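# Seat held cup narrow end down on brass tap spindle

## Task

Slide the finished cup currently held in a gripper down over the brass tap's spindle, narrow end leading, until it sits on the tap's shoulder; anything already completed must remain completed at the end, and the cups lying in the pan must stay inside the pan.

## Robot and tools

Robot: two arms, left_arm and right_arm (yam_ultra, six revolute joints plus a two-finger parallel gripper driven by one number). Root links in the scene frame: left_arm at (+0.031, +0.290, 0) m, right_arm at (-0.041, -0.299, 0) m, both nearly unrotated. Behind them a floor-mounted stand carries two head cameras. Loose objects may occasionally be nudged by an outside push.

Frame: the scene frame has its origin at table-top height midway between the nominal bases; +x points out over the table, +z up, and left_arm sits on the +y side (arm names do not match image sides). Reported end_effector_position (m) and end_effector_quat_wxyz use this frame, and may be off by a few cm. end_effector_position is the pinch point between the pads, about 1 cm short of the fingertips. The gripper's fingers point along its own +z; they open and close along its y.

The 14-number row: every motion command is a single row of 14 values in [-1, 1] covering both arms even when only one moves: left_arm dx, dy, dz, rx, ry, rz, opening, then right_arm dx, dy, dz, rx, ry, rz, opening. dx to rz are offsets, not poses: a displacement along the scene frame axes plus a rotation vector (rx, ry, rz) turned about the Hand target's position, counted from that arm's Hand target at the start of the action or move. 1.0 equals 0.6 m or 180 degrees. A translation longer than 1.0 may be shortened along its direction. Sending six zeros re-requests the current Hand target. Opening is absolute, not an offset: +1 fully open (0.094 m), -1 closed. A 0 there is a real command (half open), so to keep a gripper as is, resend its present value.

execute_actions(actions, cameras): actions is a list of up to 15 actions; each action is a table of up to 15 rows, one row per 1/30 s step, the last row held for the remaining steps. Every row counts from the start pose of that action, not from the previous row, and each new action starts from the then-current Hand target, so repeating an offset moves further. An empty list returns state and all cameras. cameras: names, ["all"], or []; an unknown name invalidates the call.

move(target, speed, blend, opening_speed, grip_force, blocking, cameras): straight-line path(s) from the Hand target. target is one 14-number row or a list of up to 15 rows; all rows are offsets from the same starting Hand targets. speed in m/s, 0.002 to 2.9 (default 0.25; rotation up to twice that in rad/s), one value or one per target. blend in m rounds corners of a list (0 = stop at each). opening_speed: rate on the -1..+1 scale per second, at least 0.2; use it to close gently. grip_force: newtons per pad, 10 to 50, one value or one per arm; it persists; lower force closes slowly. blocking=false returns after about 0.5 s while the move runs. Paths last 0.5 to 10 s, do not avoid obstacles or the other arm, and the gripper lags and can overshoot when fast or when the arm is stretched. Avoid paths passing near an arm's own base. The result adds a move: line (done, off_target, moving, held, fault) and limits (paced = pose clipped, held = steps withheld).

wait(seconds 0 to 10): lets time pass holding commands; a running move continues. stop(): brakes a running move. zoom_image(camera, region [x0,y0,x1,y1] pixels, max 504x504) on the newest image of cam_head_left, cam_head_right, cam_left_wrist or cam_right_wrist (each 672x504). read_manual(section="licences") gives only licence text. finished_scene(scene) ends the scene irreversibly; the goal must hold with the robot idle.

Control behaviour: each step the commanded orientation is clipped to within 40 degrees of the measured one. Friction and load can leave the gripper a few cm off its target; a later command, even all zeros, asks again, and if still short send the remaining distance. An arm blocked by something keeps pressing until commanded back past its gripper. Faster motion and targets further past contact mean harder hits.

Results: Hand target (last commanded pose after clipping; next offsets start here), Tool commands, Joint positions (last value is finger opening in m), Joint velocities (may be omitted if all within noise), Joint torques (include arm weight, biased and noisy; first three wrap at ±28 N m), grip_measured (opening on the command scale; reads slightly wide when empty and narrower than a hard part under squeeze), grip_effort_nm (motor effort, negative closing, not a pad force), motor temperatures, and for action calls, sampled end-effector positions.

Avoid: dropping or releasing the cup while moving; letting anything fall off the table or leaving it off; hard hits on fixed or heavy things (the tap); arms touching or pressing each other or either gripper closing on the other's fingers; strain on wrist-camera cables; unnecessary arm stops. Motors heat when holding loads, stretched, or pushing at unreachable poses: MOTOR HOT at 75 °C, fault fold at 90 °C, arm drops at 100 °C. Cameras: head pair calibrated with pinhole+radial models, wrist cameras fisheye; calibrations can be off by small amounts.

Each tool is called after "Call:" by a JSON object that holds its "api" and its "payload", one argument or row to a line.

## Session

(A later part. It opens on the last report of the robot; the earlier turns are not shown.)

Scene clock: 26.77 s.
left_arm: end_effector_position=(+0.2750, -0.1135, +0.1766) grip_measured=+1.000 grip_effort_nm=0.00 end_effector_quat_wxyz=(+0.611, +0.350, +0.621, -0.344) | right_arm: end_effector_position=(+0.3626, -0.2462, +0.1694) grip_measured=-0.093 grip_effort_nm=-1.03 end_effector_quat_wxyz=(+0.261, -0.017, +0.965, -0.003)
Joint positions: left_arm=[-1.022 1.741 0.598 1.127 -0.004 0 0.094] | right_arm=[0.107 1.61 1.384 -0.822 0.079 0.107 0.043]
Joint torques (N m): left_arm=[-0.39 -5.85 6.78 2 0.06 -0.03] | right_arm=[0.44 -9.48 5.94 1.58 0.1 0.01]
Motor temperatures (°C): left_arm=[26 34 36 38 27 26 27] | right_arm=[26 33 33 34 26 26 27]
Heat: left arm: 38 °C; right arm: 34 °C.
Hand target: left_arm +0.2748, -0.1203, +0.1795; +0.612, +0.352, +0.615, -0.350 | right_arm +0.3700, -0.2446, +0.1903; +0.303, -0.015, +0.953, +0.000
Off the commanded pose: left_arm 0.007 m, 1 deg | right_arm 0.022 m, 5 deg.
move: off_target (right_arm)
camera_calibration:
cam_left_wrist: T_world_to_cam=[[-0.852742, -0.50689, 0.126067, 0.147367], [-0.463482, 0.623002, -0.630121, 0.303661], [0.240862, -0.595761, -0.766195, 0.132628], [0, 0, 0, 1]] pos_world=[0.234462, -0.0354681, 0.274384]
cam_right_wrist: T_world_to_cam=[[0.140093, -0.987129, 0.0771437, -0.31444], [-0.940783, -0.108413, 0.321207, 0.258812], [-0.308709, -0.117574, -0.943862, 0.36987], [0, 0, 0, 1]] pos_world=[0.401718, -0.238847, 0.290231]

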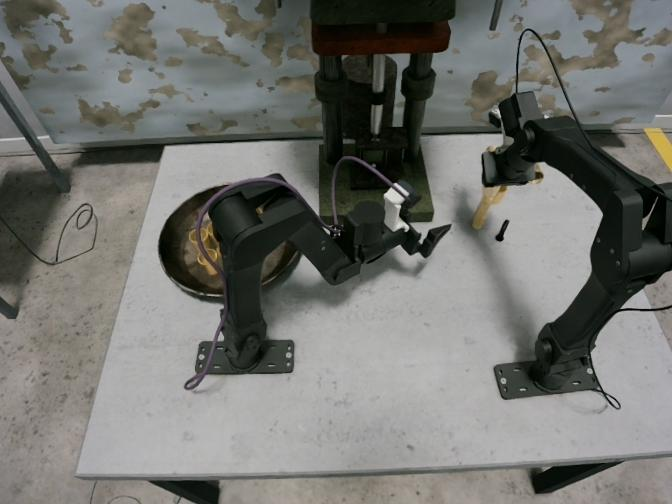

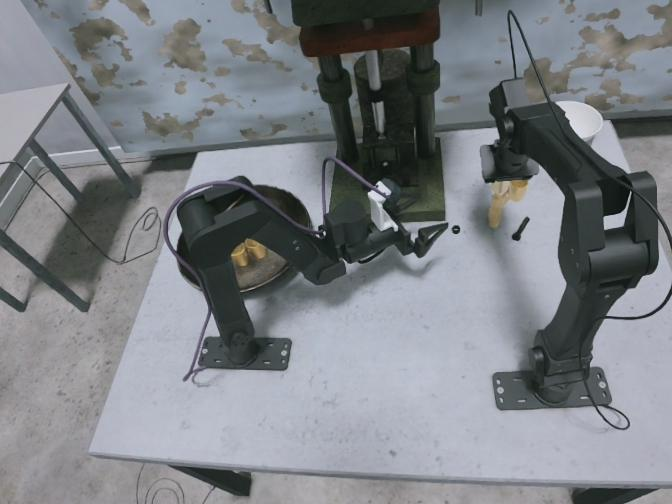

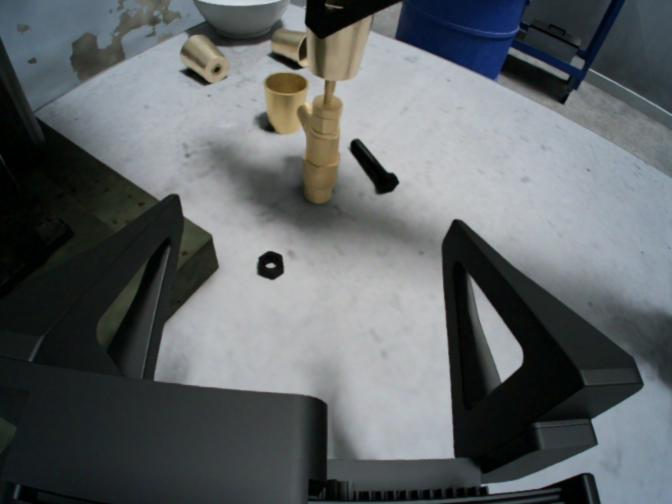

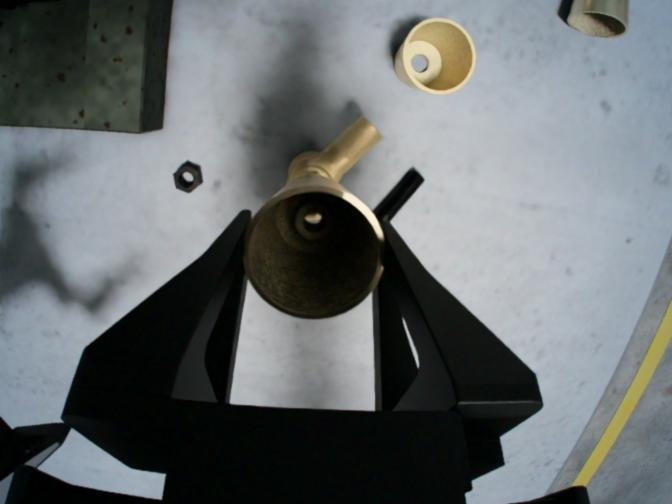

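Call:
{"api": "move", "payload": {
  "target": [0,0,0,0,0,0,1.0, 0.0015,0.0047,-0.0083,0,0,0,-0.255002],
  "speed": 0.1,
  "cameras": ["all"]
}}

Call:
{"api": "zoom_image", "payload": {
  "camera": "cam_left_wrist",
  "region": [295, 20, 375, 120]
}}

Call:
{"api": "zoom_image", "payload": {
  "camera": "cam_head_left",
  "region": [465, 175, 515, 225]
}}

Call:
{"api": "zoom_image", "payload": {
  "camera": "cam_head_right",
  "region": [475, 170, 525, 220]
}}

Call:
{"api": "zoom_image", "payload": {
  "camera": "cam_right_wrist",
  "region": [290, 195, 335, 240]
}}

Scene clock: 30.37 s.
left_arm: end_effector_position=(+0.2750, -0.1135, +0.1766) grip_measured=+1.000 grip_effort_nm=0.00 end_effector_quat_wxyz=(+0.611, +0.350, +0.621, -0.344) | right_arm: end_effector_position=(+0.3629, -0.2428, +0.1661) grip_measured=-0.093 grip_effort_nm=-1.03 end_effector_quat_wxyz=(+0.263, -0.020, +0.965, -0.002)
Joint positions: left_arm=[-1.022 1.741 0.598 1.127 -0.004 0 0.094] | right_arm=[0.116 1.609 1.369 -0.803 0.08 0.107 0.043]
Joint torques (N m): left_arm=[-0.34 -5.97 6.71 2.02 0.08 -0.01] | right_arm=[0.44 -9.09 5.97 1.58 0.13 0.08]
Heat: left arm: 39 °C; right arm: 34 °C.
Hand target: left_arm +0.2748, -0.1203, +0.1795; +0.612, +0.352, +0.615, -0.350 | right_arm +0.3708, -0.2417, +0.1854; +0.304, -0.015, +0.953, +0.000
Off the commanded pose: left_arm 0.007 m, 1 deg | right_arm 0.021 m, 5 deg.
move: off_target (right_arm)
camera_calibration:
cam_left_wrist: T_world_to_cam=[[-0.852742, -0.50689, 0.126067, 0.147367], [-0.463482, 0.623002, -0.630121, 0.303661], [0.240862, -0.595761, -0.766195, 0.132628], [0, 0, 0, 1]] pos_world=[0.234462, -0.0354681, 0.274384]
cam_right_wrist: T_world_to_cam=[[0.147758, -0.985968, 0.0776867, -0.313491], [-0.941125, -0.116019, 0.317526, 0.259445], [-0.304057, -0.12003, -0.945062, 0.365218], [0, 0, 0, 1]] pos_world=[0.401538, -0.235154, 0.287127]

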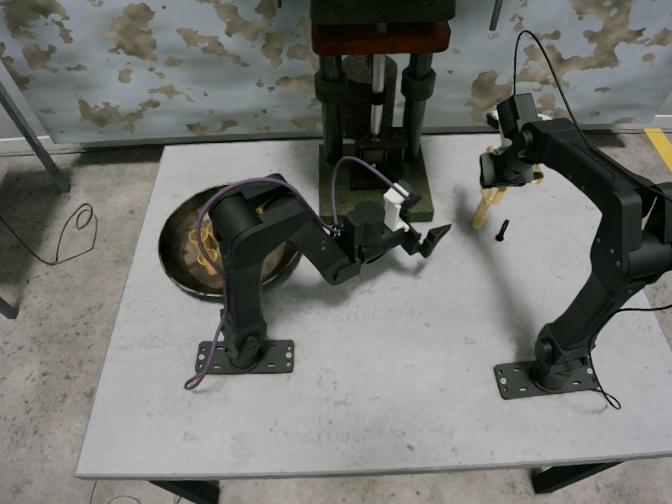

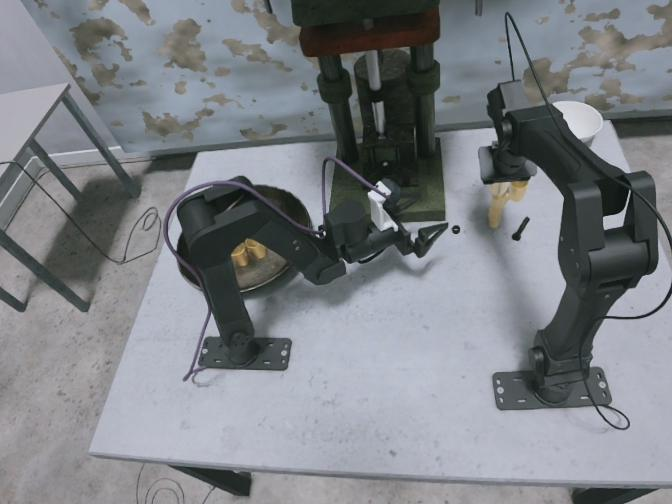

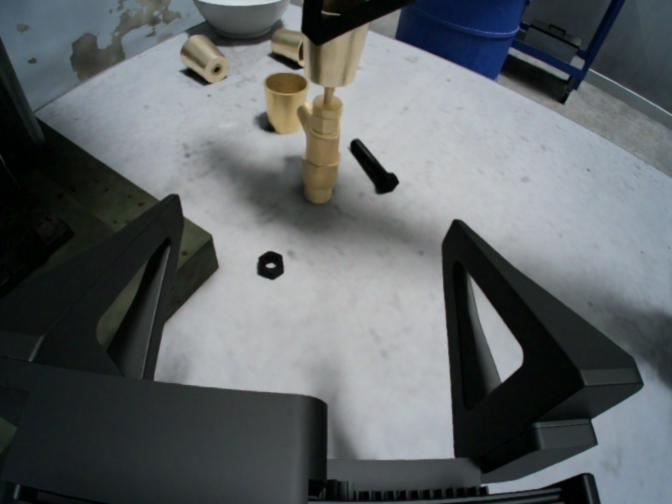

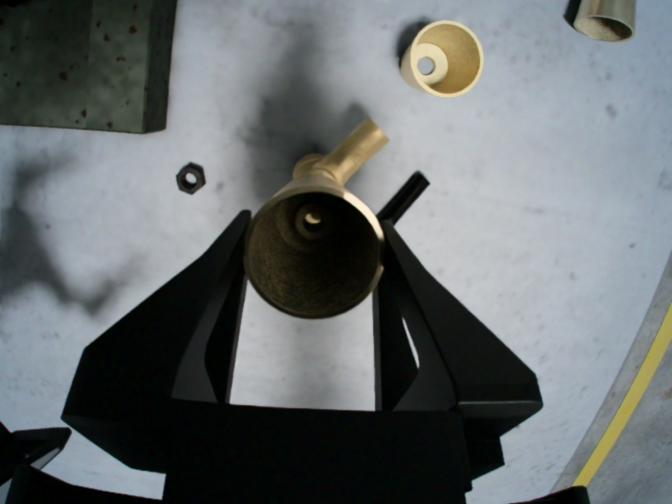

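Scaled by 5.040 from the camera's 672x504 image, which has a finer 960x720 frame.

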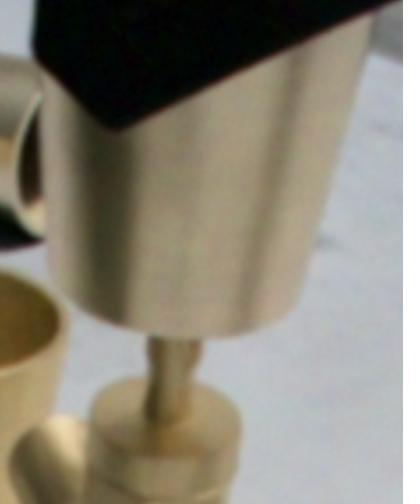

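Scaled by 10.080 from the camera's 672x504 image, which has a finer 960x720 frame.

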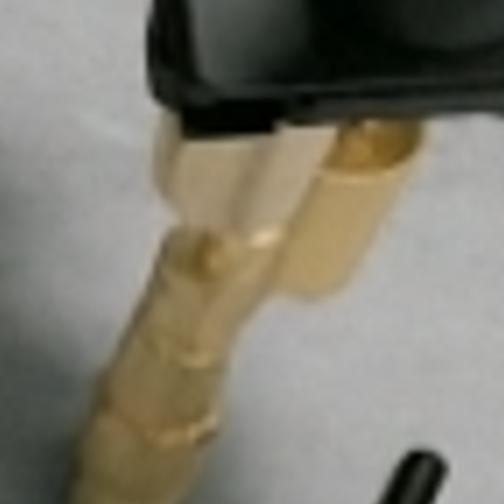

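Scaled by 10.080 from the camera's 672x504 image, which has a finer 960x720 frame.

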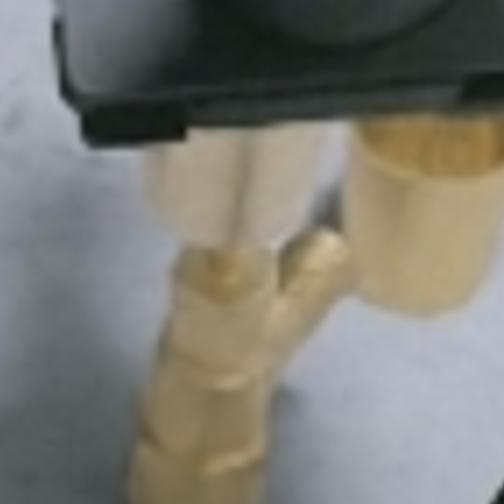

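Scaled by 11.200 from the camera's 672x504 image, which has a finer 960x720 frame.

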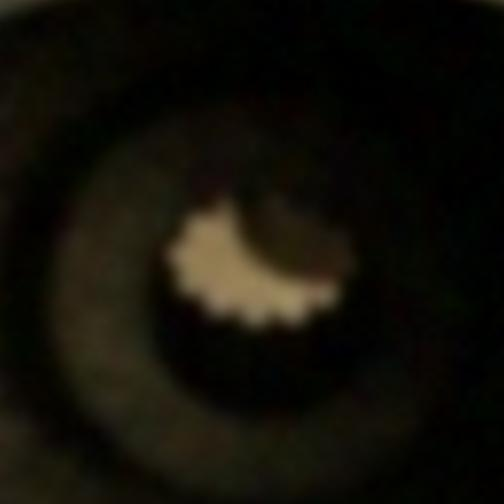

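Call:
{"api": "move", "payload": {
  "target": [0,0,0,0,0,0,1.0, 0.0033,-0.008,0,0,0,0,-0.255002],
  "speed": 0.05,
  "cameras": ["cam_left_wrist","cam_right_wrist"]
}}

Call:
{"api": "zoom_image", "payload": {
  "camera": "cam_right_wrist",
  "region": [290, 195, 335, 240]
}}

Call:
{"api": "zoom_image", "payload": {
  "camera": "cam_left_wrist",
  "region": [295, 20, 375, 120]
}}

Scene clock: 32.83 s.
left_arm: end_effector_position=(+0.2750, -0.1135, +0.1766) grip_measured=+1.000 grip_effort_nm=-0.01 end_effector_quat_wxyz=(+0.611, +0.350, +0.621, -0.344) | right_arm: end_effector_position=(+0.3636, -0.2448, +0.1664) grip_measured=-0.093 grip_effort_nm=-1.03 end_effector_quat_wxyz=(+0.264, -0.018, +0.964, -0.003)
Joint positions: left_arm=[-1.022 1.741 0.598 1.127 -0.004 0 0.094] | right_arm=[0.111 1.609 1.369 -0.801 0.08 0.107 0.043]
Joint torques (N m): left_arm=[-0.4 -5.83 6.61 2 0.05 0.01] | right_arm=[-0.55 -8.8 6.22 1.58 0.06 -0.06]
Heat: left arm: 39 °C; right arm: 35 °C.
Hand target: left_arm +0.2748, -0.1203, +0.1795; +0.612, +0.352, +0.615, -0.350 | right_arm +0.3729, -0.2466, +0.1854; +0.304, -0.015, +0.953, +0.000
Off the commanded pose: left_arm 0.007 m, 1 deg | right_arm 0.021 m, 5 deg.
move: off_target (right_arm)
camera_calibration:
cam_left_wrist: T_world_to_cam=[[-0.852742, -0.50689, 0.126067, 0.147367], [-0.463482, 0.623002, -0.630121, 0.303661], [0.240862, -0.595761, -0.766195, 0.132628], [0, 0, 0, 1]] pos_world=[0.234462, -0.0354681, 0.274384]
cam_right_wrist: T_world_to_cam=[[0.142659, -0.986725, 0.0775974, -0.313856], [-0.942286, -0.111405, 0.315731, 0.261649], [-0.302895, -0.118161, -0.945671, 0.365541], [0, 0, 0, 1]] pos_world=[0.402043, -0.237348, 0.287426]
Images, in order (width x height): cam_left_wrist 672x504, cam_right_wrist 672x504.

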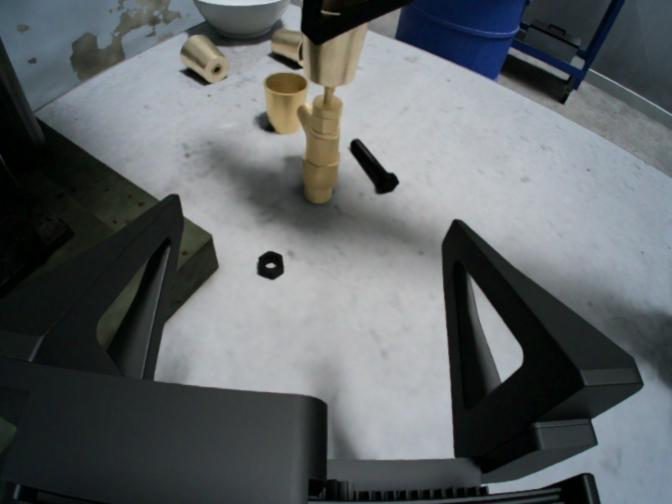

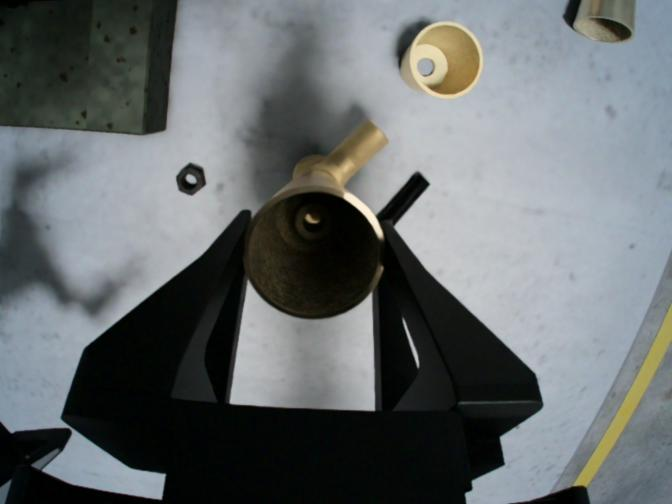

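Scaled by 11.200 from the camera's 672x504 image, which has a finer 960x720 frame.

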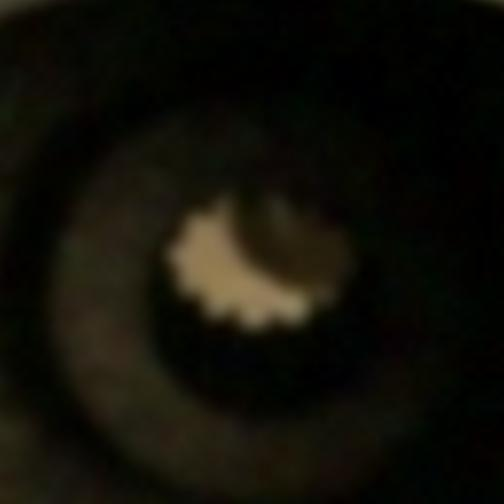

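Scaled by 5.040 from the camera's 672x504 image, which has a finer 960x720 frame.

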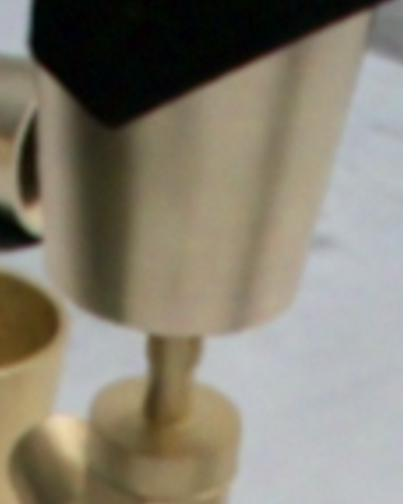

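Call:
{"api": "wait", "payload": {
  "seconds": 0.2,
  "cameras": ["all"]
}}

Call:
{"api": "zoom_image", "payload": {
  "camera": "cam_right_wrist",
  "region": [290, 195, 335, 240]
}}

Call:
{"api": "zoom_image", "payload": {
  "camera": "cam_right_wrist",
  "region": [160, 100, 400, 260]
}}

Call:
{"api": "zoom_image", "payload": {
  "camera": "cam_head_right",
  "region": [475, 170, 525, 220]
}}

Call:
{"api": "zoom_image", "payload": {
  "camera": "cam_head_left",
  "region": [465, 175, 515, 225]
}}

Scene clock: 34.90 s.
left_arm: end_effector_position=(+0.2750, -0.1135, +0.1766) grip_measured=+1.000 grip_effort_nm=0.00 end_effector_quat_wxyz=(+0.611, +0.350, +0.621, -0.344) | right_arm: end_effector_position=(+0.3636, -0.2448, +0.1664) grip_measured=-0.093 grip_effort_nm=-1.03 end_effector_quat_wxyz=(+0.264, -0.018, +0.964, -0.003)
Joint positions: left_arm=[-1.022 1.741 0.598 1.127 -0.004 0 0.094] | right_arm=[0.111 1.609 1.369 -0.801 0.08 0.107 0.043]
Joint torques (N m): left_arm=[-0.38 -5.97 6.79 2 0.1 0] | right_arm=[-0.54 -8.79 6.22 1.59 0.06 -0.06]
Heat: left arm: 39 °C; right arm: 35 °C.
Hand target: left_arm +0.2748, -0.1203, +0.1795; +0.612, +0.352, +0.615, -0.350 | right_arm +0.3728, -0.2466, +0.1854; +0.303, -0.015, +0.953, +0.000
Tool commands: left_gripper/opening=+1.0 right_gripper/opening=-0.255002
Off the commanded pose: left_arm 0.007 m, 1 deg | right_arm 0.021 m, 5 deg.
wait: 0.20 s; at rest from the start
camera_calibration:
cam_left_wrist: T_world_to_cam=[[-0.852742, -0.50689, 0.126067, 0.147367], [-0.463482, 0.623002, -0.630121, 0.303661], [0.240862, -0.595761, -0.766195, 0.132628], [0, 0, 0, 1]] pos_world=[0.234462, -0.0354681, 0.274384]
cam_right_wrist: T_world_to_cam=[[0.142659, -0.986725, 0.0775974, -0.313856], [-0.942286, -0.111405, 0.315731, 0.261649], [-0.302895, -0.118161, -0.945671, 0.365541], [0, 0, 0, 1]] pos_world=[0.402043, -0.237348, 0.287426]

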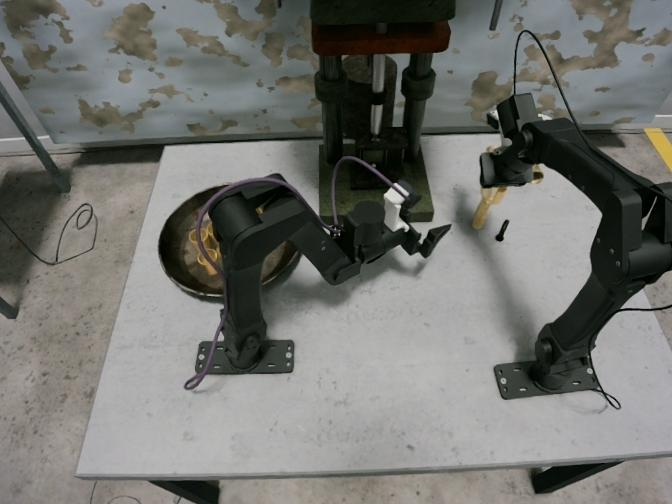

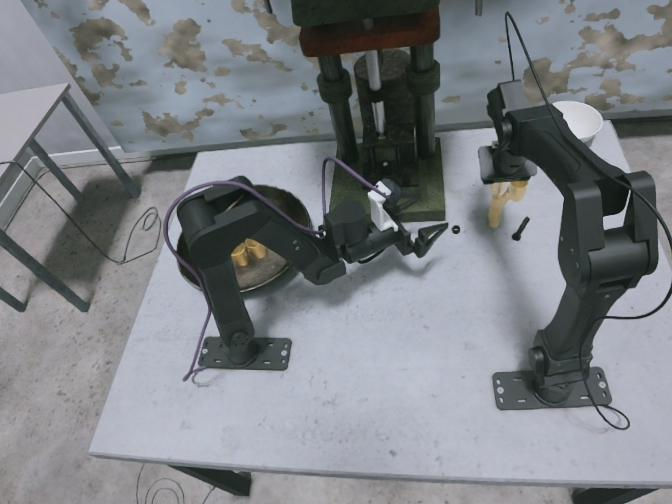

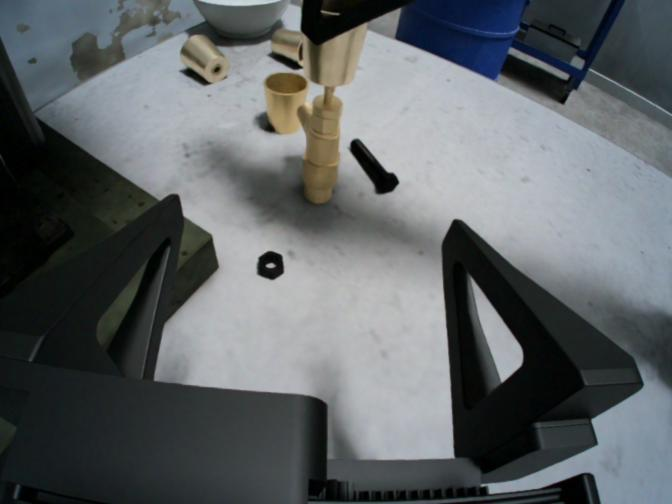

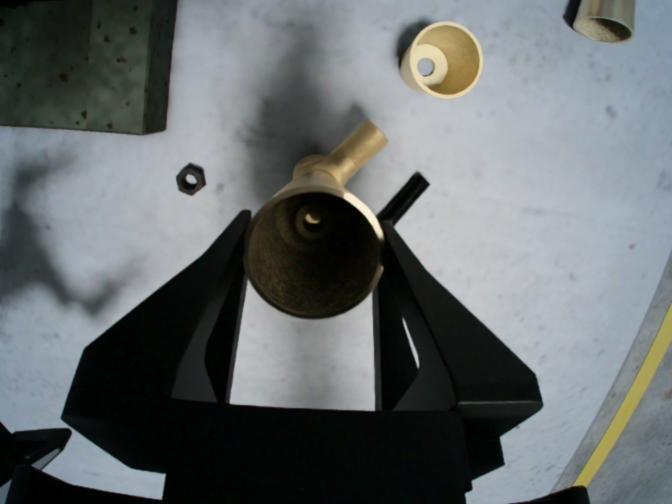

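Scaled by 11.200 from the camera's 672x504 image, which has a finer 960x720 frame.

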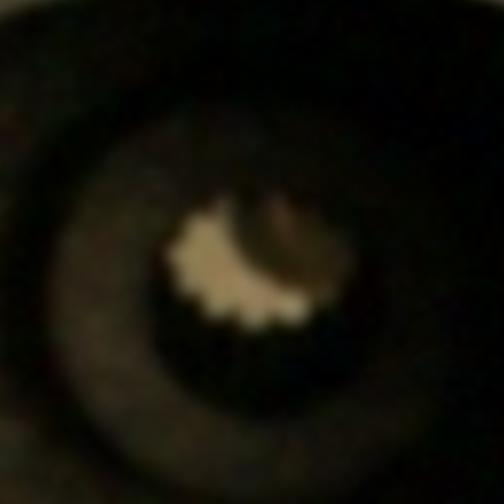

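Scaled by 2.100 from the camera's 672x504 image, which has a finer 960x720 frame.

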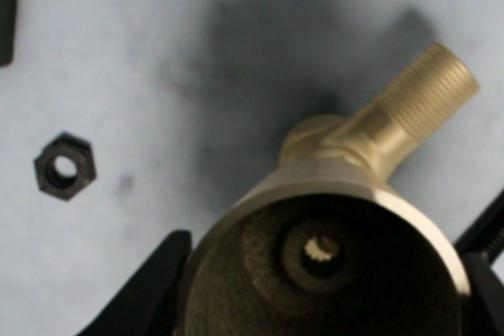

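Scaled by 10.080 from the camera's 672x504 image, which has a finer 960x720 frame.

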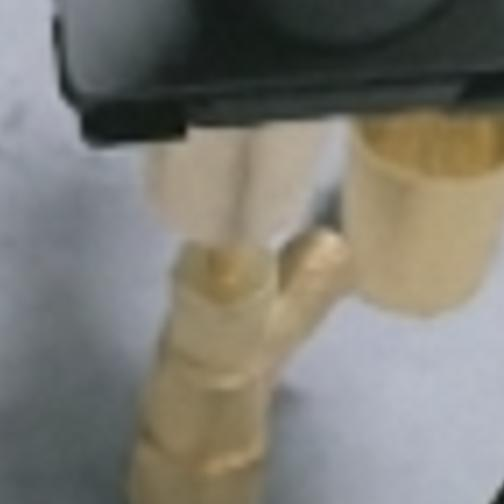

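Scaled by 10.080 from the camera's 672x504 image, which has a finer 960x720 frame.

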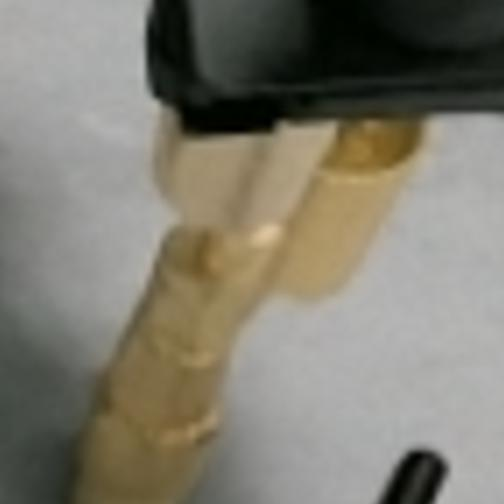

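Call:
{"api": "move", "payload": {
  "target": [0,0,0,0,0,0,1.0, 0.0017,-0.005,0,0,0,0,-0.255002],
  "speed": 0.05,
  "cameras": ["cam_left_wrist","cam_right_wrist"]
}}

Call:
{"api": "zoom_image", "payload": {
  "camera": "cam_right_wrist",
  "region": [290, 195, 335, 240]
}}

Call:
{"api": "zoom_image", "payload": {
  "camera": "cam_left_wrist",
  "region": [295, 20, 375, 120]
}}

Scene clock: 36.43 s.
left_arm: end_effector_position=(+0.2750, -0.1135, +0.1766) grip_measured=+1.000 grip_effort_nm=-0.01 end_effector_quat_wxyz=(+0.611, +0.350, +0.621, -0.344) | right_arm: end_effector_position=(+0.3643, -0.2491, +0.1665) grip_measured=-0.093 grip_effort_nm=-1.03 end_effector_quat_wxyz=(+0.264, -0.013, +0.964, -0.004)
Joint positions: left_arm=[-1.022 1.741 0.598 1.127 -0.004 0 0.094] | right_arm=[0.1 1.609 1.369 -0.801 0.08 0.106 0.043]
Joint torques (N m): left_arm=[-0.32 -5.9 6.74 1.99 0.07 -0.02] | right_arm=[-0.44 -8.65 6.34 1.59 0.01 -0.13]
Heat: left arm: 40 °C; right arm: 35 °C.
Hand target: left_arm +0.2748, -0.1203, +0.1795; +0.612, +0.352, +0.615, -0.350 | right_arm +0.3739, -0.2495, +0.1854; +0.304, -0.015, +0.953, +0.000
Off the commanded pose: left_arm 0.007 m, 1 deg | right_arm 0.021 m, 5 deg.
move: off_target (right_arm)
camera_calibration:
cam_left_wrist: T_world_to_cam=[[-0.852742, -0.50689, 0.126067, 0.147367], [-0.463482, 0.623002, -0.630121, 0.303661], [0.240862, -0.595761, -0.766195, 0.132628], [0, 0, 0, 1]] pos_world=[0.234462, -0.0354681, 0.274384]
cam_right_wrist: T_world_to_cam=[[0.132755, -0.988076, 0.0779916, -0.314954], [-0.943583, -0.101908, 0.315066, 0.264742], [-0.303361, -0.115418, -0.94586, 0.366304], [0, 0, 0, 1]] pos_world=[0.40274, -0.241941, 0.287625]
Images, in order (width x height): cam_left_wrist 672x504, cam_right_wrist 672x504.

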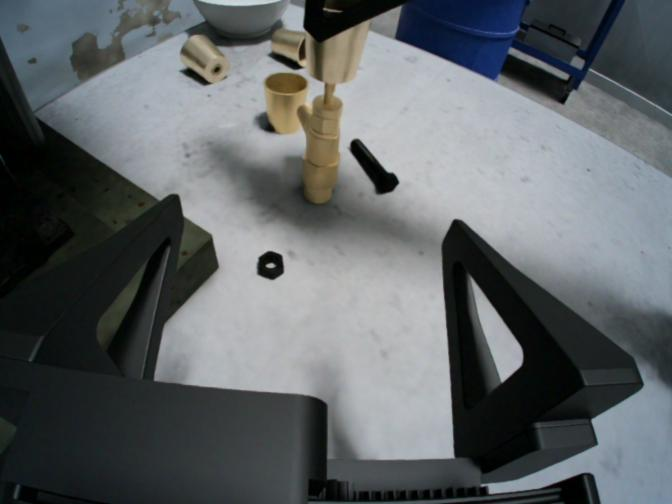

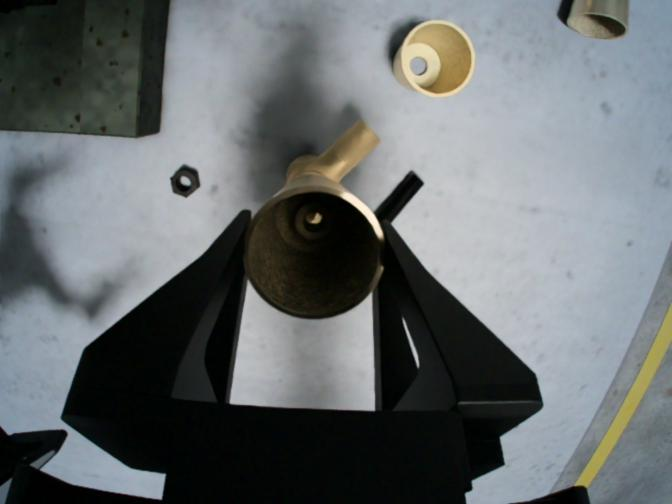

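Scaled by 11.200 from the camera's 672x504 image, which has a finer 960x720 frame.

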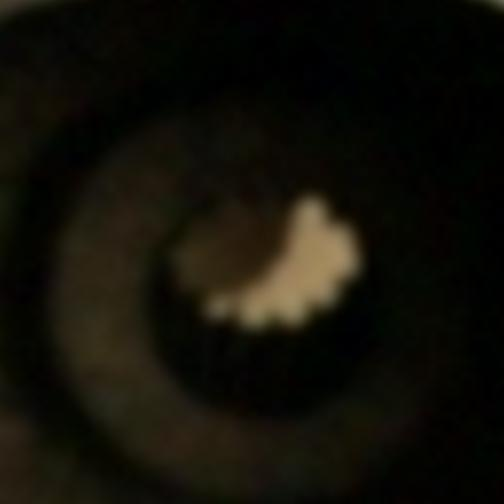

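Scaled by 5.040 from the camera's 672x504 image, which has a finer 960x720 frame.

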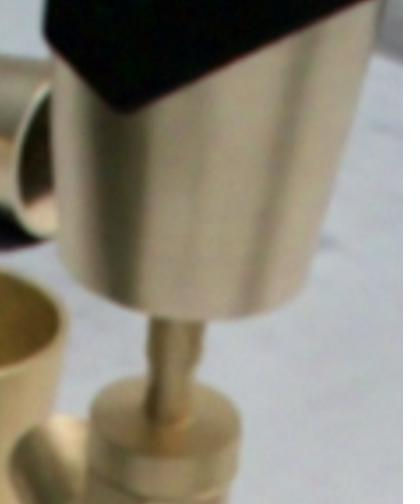

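Call:
{"api": "move", "payload": {
  "target": [0,0,0,0,0,0,1.0, 0.0017,0.0072,0,0,0,0,-0.255002],
  "speed": 0.05,
  "cameras": ["cam_left_wrist","cam_right_wrist"]
}}

Call:
{"api": "zoom_image", "payload": {
  "camera": "cam_right_wrist",
  "region": [290, 195, 335, 240]
}}

Call:
{"api": "zoom_image", "payload": {
  "camera": "cam_left_wrist",
  "region": [295, 20, 375, 120]
}}

Scene clock: 38.23 s.
left_arm: end_effector_position=(+0.2750, -0.1135, +0.1766) grip_measured=+1.000 grip_effort_nm=0.00 end_effector_quat_wxyz=(+0.611, +0.350, +0.621, -0.344) | right_arm: end_effector_position=(+0.3642, -0.2479, +0.1665) grip_measured=-0.093 grip_effort_nm=-1.03 end_effector_quat_wxyz=(+0.264, -0.015, +0.964, -0.004)
Joint positions: left_arm=[-1.022 1.741 0.598 1.127 -0.004 0 0.094] | right_arm=[0.103 1.609 1.369 -0.801 0.08 0.106 0.043]
Joint torques (N m): left_arm=[-0.36 -5.89 6.74 2 0.07 -0.03] | right_arm=[0.43 -8.17 6.78 1.58 0.06 -0.02]
Heat: left arm: 40 °C; right arm: 35 °C.
Hand target: left_arm +0.2748, -0.1203, +0.1795; +0.612, +0.352, +0.615, -0.350 | right_arm +0.3749, -0.2452, +0.1854; +0.304, -0.015, +0.953, +0.000
Off the commanded pose: left_arm 0.007 m, 1 deg | right_arm 0.022 m, 5 deg.
move: off_target (right_arm)
camera_calibration:
cam_left_wrist: T_world_to_cam=[[-0.852742, -0.50689, 0.126067, 0.147367], [-0.463482, 0.623002, -0.630121, 0.303661], [0.240862, -0.595761, -0.766195, 0.132628], [0, 0, 0, 1]] pos_world=[0.234462, -0.0354681, 0.274384]
cam_right_wrist: T_world_to_cam=[[0.136059, -0.987612, 0.0781694, -0.314817], [-0.943249, -0.105011, 0.315047, 0.263822], [-0.302936, -0.116598, -0.945851, 0.365948], [0, 0, 0, 1]] pos_world=[0.402542, -0.240544, 0.287625]
Images, in order (width x height): cam_left_wrist 672x504, cam_right_wrist 672x504.

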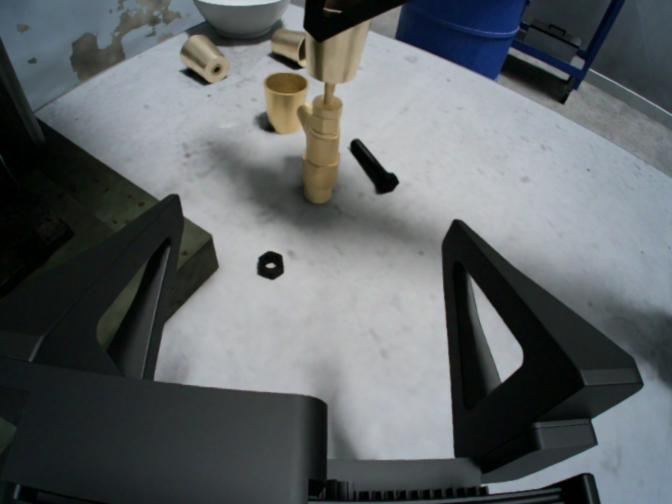

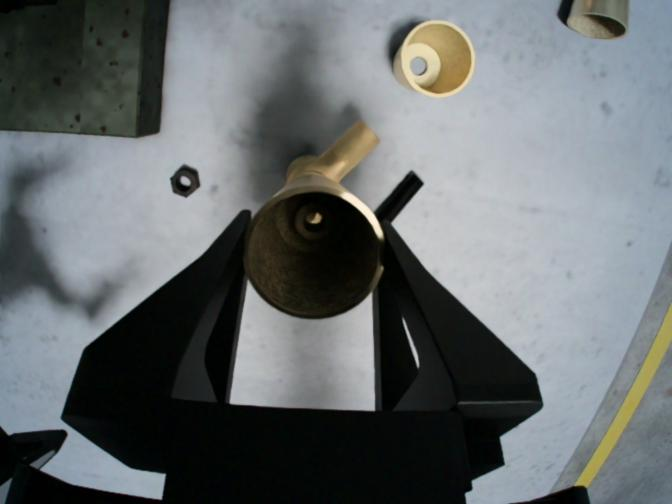

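Scaled by 11.200 from the camera's 672x504 image, which has a finer 960x720 frame.

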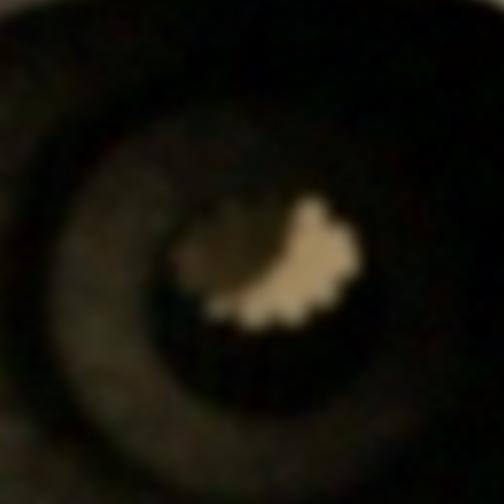

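Scaled by 5.040 from the camera's 672x504 image, which has a finer 960x720 frame.

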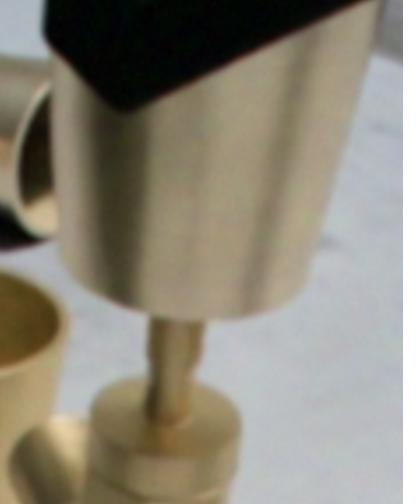

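Call:
{"api": "move", "payload": {
  "target": [0,0,0,0,0,0,1.0, 0,0.0017,0,0,0,0,-0.255002],
  "speed": 0.05,
  "cameras": ["cam_left_wrist","cam_right_wrist"]
}}

Call:
{"api": "zoom_image", "payload": {
  "camera": "cam_right_wrist",
  "region": [290, 195, 335, 240]
}}

Scene clock: 39.70 s.
left_arm: end_effector_position=(+0.2750, -0.1135, +0.1766) grip_measured=+1.000 grip_effort_nm=0.00 end_effector_quat_wxyz=(+0.611, +0.350, +0.621, -0.344) | right_arm: end_effector_position=(+0.3641, -0.2472, +0.1665) grip_measured=-0.093 grip_effort_nm=-1.03 end_effector_quat_wxyz=(+0.264, -0.016, +0.964, -0.004)
Joint positions: left_arm=[-1.022 1.741 0.598 1.127 -0.004 0 0.094] | right_arm=[0.105 1.609 1.369 -0.801 0.08 0.106 0.043]
Joint torques (N m): left_arm=[-0.39 -5.86 6.64 2 0.1 0] | right_arm=[0.55 -8.13 6.82 1.58 0.08 0]
Heat: left arm: 40 °C; right arm: 35 °C.
Hand target: left_arm +0.2748, -0.1203, +0.1795; +0.612, +0.352, +0.615, -0.350 | right_arm +0.3749, -0.2443, +0.1854; +0.304, -0.015, +0.953, +0.000
Off the commanded pose: left_arm 0.007 m, 1 deg | right_arm 0.022 m, 5 deg.
move: off_target (right_arm)
camera_calibration:
cam_left_wrist: T_world_to_cam=[[-0.852742, -0.50689, 0.126067, 0.147367], [-0.463482, 0.623002, -0.630121, 0.303661], [0.240862, -0.595761, -0.766195, 0.132628], [0, 0, 0, 1]] pos_world=[0.234462, -0.0354681, 0.274384]
cam_right_wrist: T_world_to_cam=[[0.137543, -0.987404, 0.0781978, -0.314768], [-0.943071, -0.106412, 0.315108, 0.263366], [-0.302818, -0.117087, -0.945829, 0.365817], [0, 0, 0, 1]] pos_world=[0.402443, -0.239946, 0.287625]
Images, in order (width x height): cam_left_wrist 672x504, cam_right_wrist 672x504.

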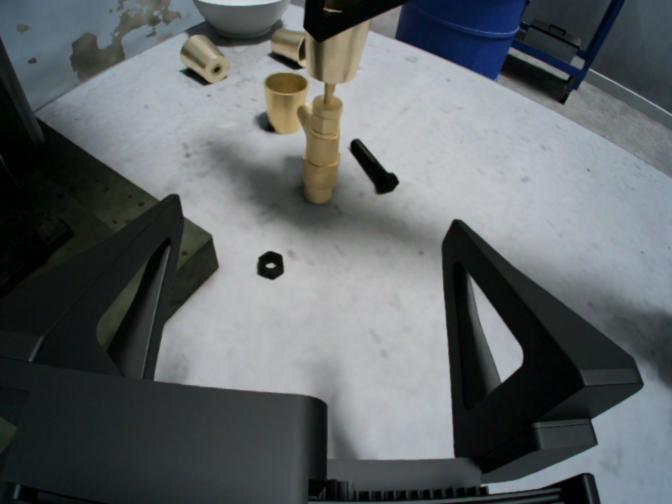

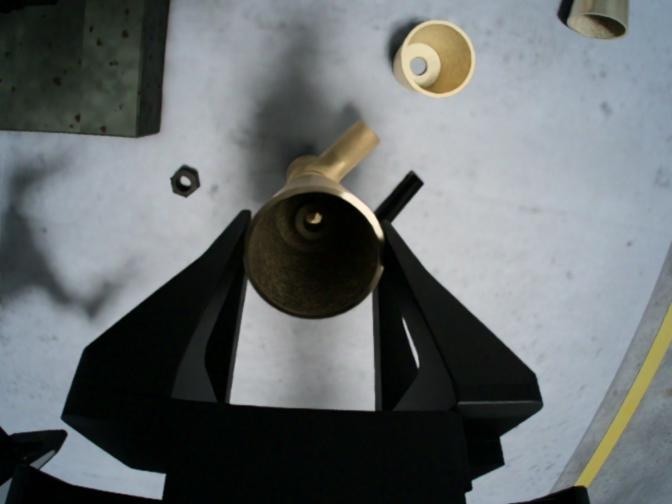

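Scaled by 11.200 from the camera's 672x504 image, which has a finer 960x720 frame.

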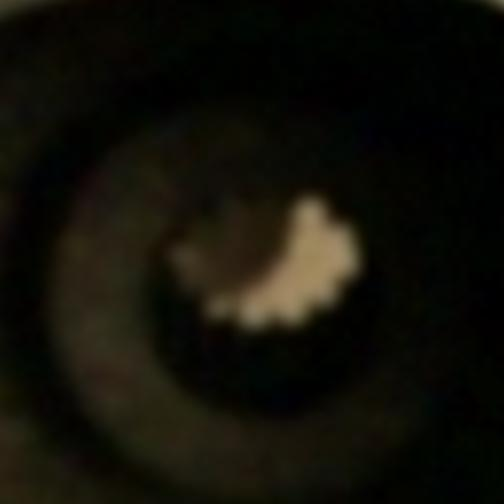

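Call:
{"api": "move", "payload": {
  "target": [0,0,0,0,0,0,1.0, 0,0.0009,0,0,0,0,-0.255002],
  "speed": 0.05,
  "cameras": ["cam_right_wrist"]
}}

Call:
{"api": "zoom_image", "payload": {
  "camera": "cam_right_wrist",
  "region": [290, 195, 335, 240]
}}

Scene clock: 41.00 s.
left_arm: end_effector_position=(+0.2750, -0.1135, +0.1766) grip_measured=+1.000 grip_effort_nm=0.00 end_effector_quat_wxyz=(+0.611, +0.350, +0.621, -0.344) | right_arm: end_effector_position=(+0.3640, -0.2462, +0.1665) grip_measured=-0.093 grip_effort_nm=-1.03 end_effector_quat_wxyz=(+0.264, -0.017, +0.964, -0.003)
Joint positions: left_arm=[-1.022 1.741 0.598 1.127 -0.004 0 0.094] | right_arm=[0.107 1.609 1.369 -0.801 0.08 0.106 0.043]
Joint torques (N m): left_arm=[-0.24 -5.94 6.69 2 0.11 -0.02] | right_arm=[0.47 -8.1 6.84 1.58 0.09 0.02]
Heat: left arm: 40 °C; right arm: 35 °C.
Hand target: left_arm +0.2748, -0.1203, +0.1795; +0.612, +0.352, +0.615, -0.350 | right_arm +0.3749, -0.2437, +0.1854; +0.304, -0.015, +0.953, +0.000
Off the commanded pose: left_arm 0.007 m, 1 deg | right_arm 0.022 m, 5 deg.
move: off_target (right_arm)
camera_calibration:
cam_right_wrist: T_world_to_cam=[[0.140254, -0.987027, 0.0781485, -0.314544], [-0.942774, -0.109017, 0.315108, 0.262565], [-0.302501, -0.117872, -0.945833, 0.365583], [0, 0, 0, 1]] pos_world=[0.402244, -0.238748, 0.287625]
Images, in order (width x height): cam_right_wrist 672x504.

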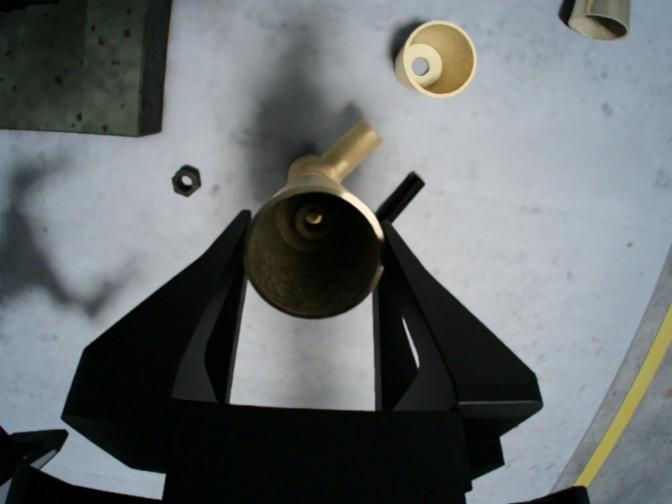

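Scaled by 11.200 from the camera's 672x504 image, which has a finer 960x720 frame.

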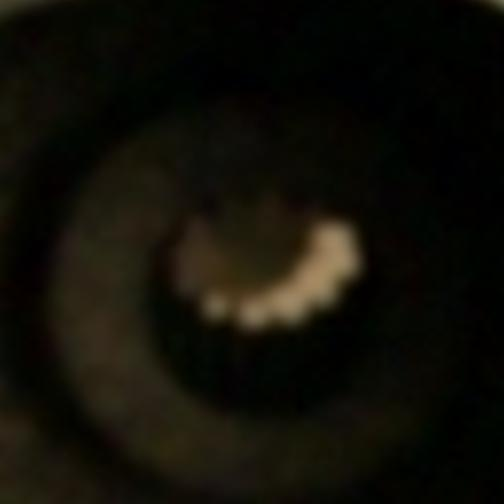

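Call:
{"api": "move", "payload": {
  "target": [0,0,0,0,0,0,1.0, 0.0008,0.0024,0,0,0,0,-0.255002],
  "speed": 0.05,
  "cameras": ["cam_right_wrist"]
}}

Call:
{"api": "zoom_image", "payload": {
  "camera": "cam_right_wrist",
  "region": [290, 195, 335, 240]
}}

Scene clock: 42.10 s.
left_arm: end_effector_position=(+0.2750, -0.1135, +0.1766) grip_measured=+1.000 grip_effort_nm=-0.01 end_effector_quat_wxyz=(+0.611, +0.350, +0.621, -0.344) | right_arm: end_effector_position=(+0.3637, -0.2445, +0.1665) grip_measured=-0.093 grip_effort_nm=-1.03 end_effector_quat_wxyz=(+0.264, -0.019, +0.964, -0.003)
Joint positions: left_arm=[-1.022 1.741 0.598 1.127 -0.004 0 0.094] | right_arm=[0.111 1.609 1.369 -0.801 0.08 0.106 0.043]
Joint torques (N m): left_arm=[-0.35 -5.93 6.68 1.98 0.08 0] | right_arm=[0.46 -7.88 7.02 1.58 0.11 0.06]
Heat: left arm: 40 °C; right arm: 35 °C.
Hand target: left_arm +0.2748, -0.1203, +0.1795; +0.612, +0.352, +0.615, -0.350 | right_arm +0.3753, -0.2423, +0.1854; +0.304, -0.015, +0.953, +0.000
Off the commanded pose: left_arm 0.007 m, 1 deg | right_arm 0.022 m, 5 deg.
move: off_target (right_arm)
camera_calibration:
cam_right_wrist: T_world_to_cam=[[0.144345, -0.986434, 0.0781777, -0.314158], [-0.942325, -0.11292, 0.315077, 0.26149], [-0.301975, -0.119148, -0.945841, 0.365235], [0, 0, 0, 1]] pos_world=[0.402047, -0.236852, 0.287625]
Images, in order (width x height): cam_right_wrist 672x504.

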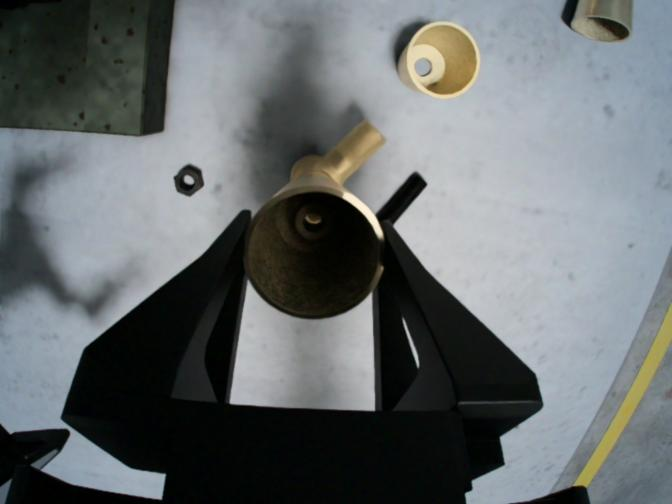

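Scaled by 11.200 from the camera's 672x504 image, which has a finer 960x720 frame.

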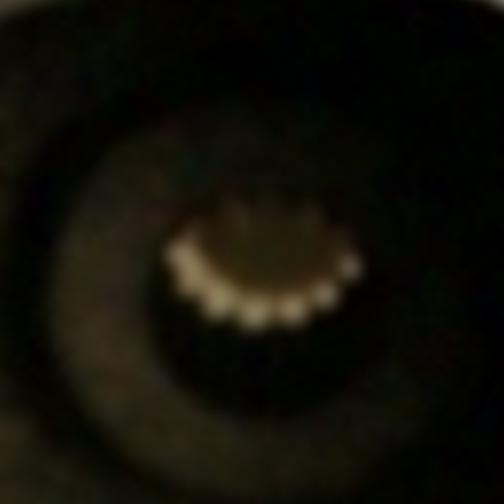

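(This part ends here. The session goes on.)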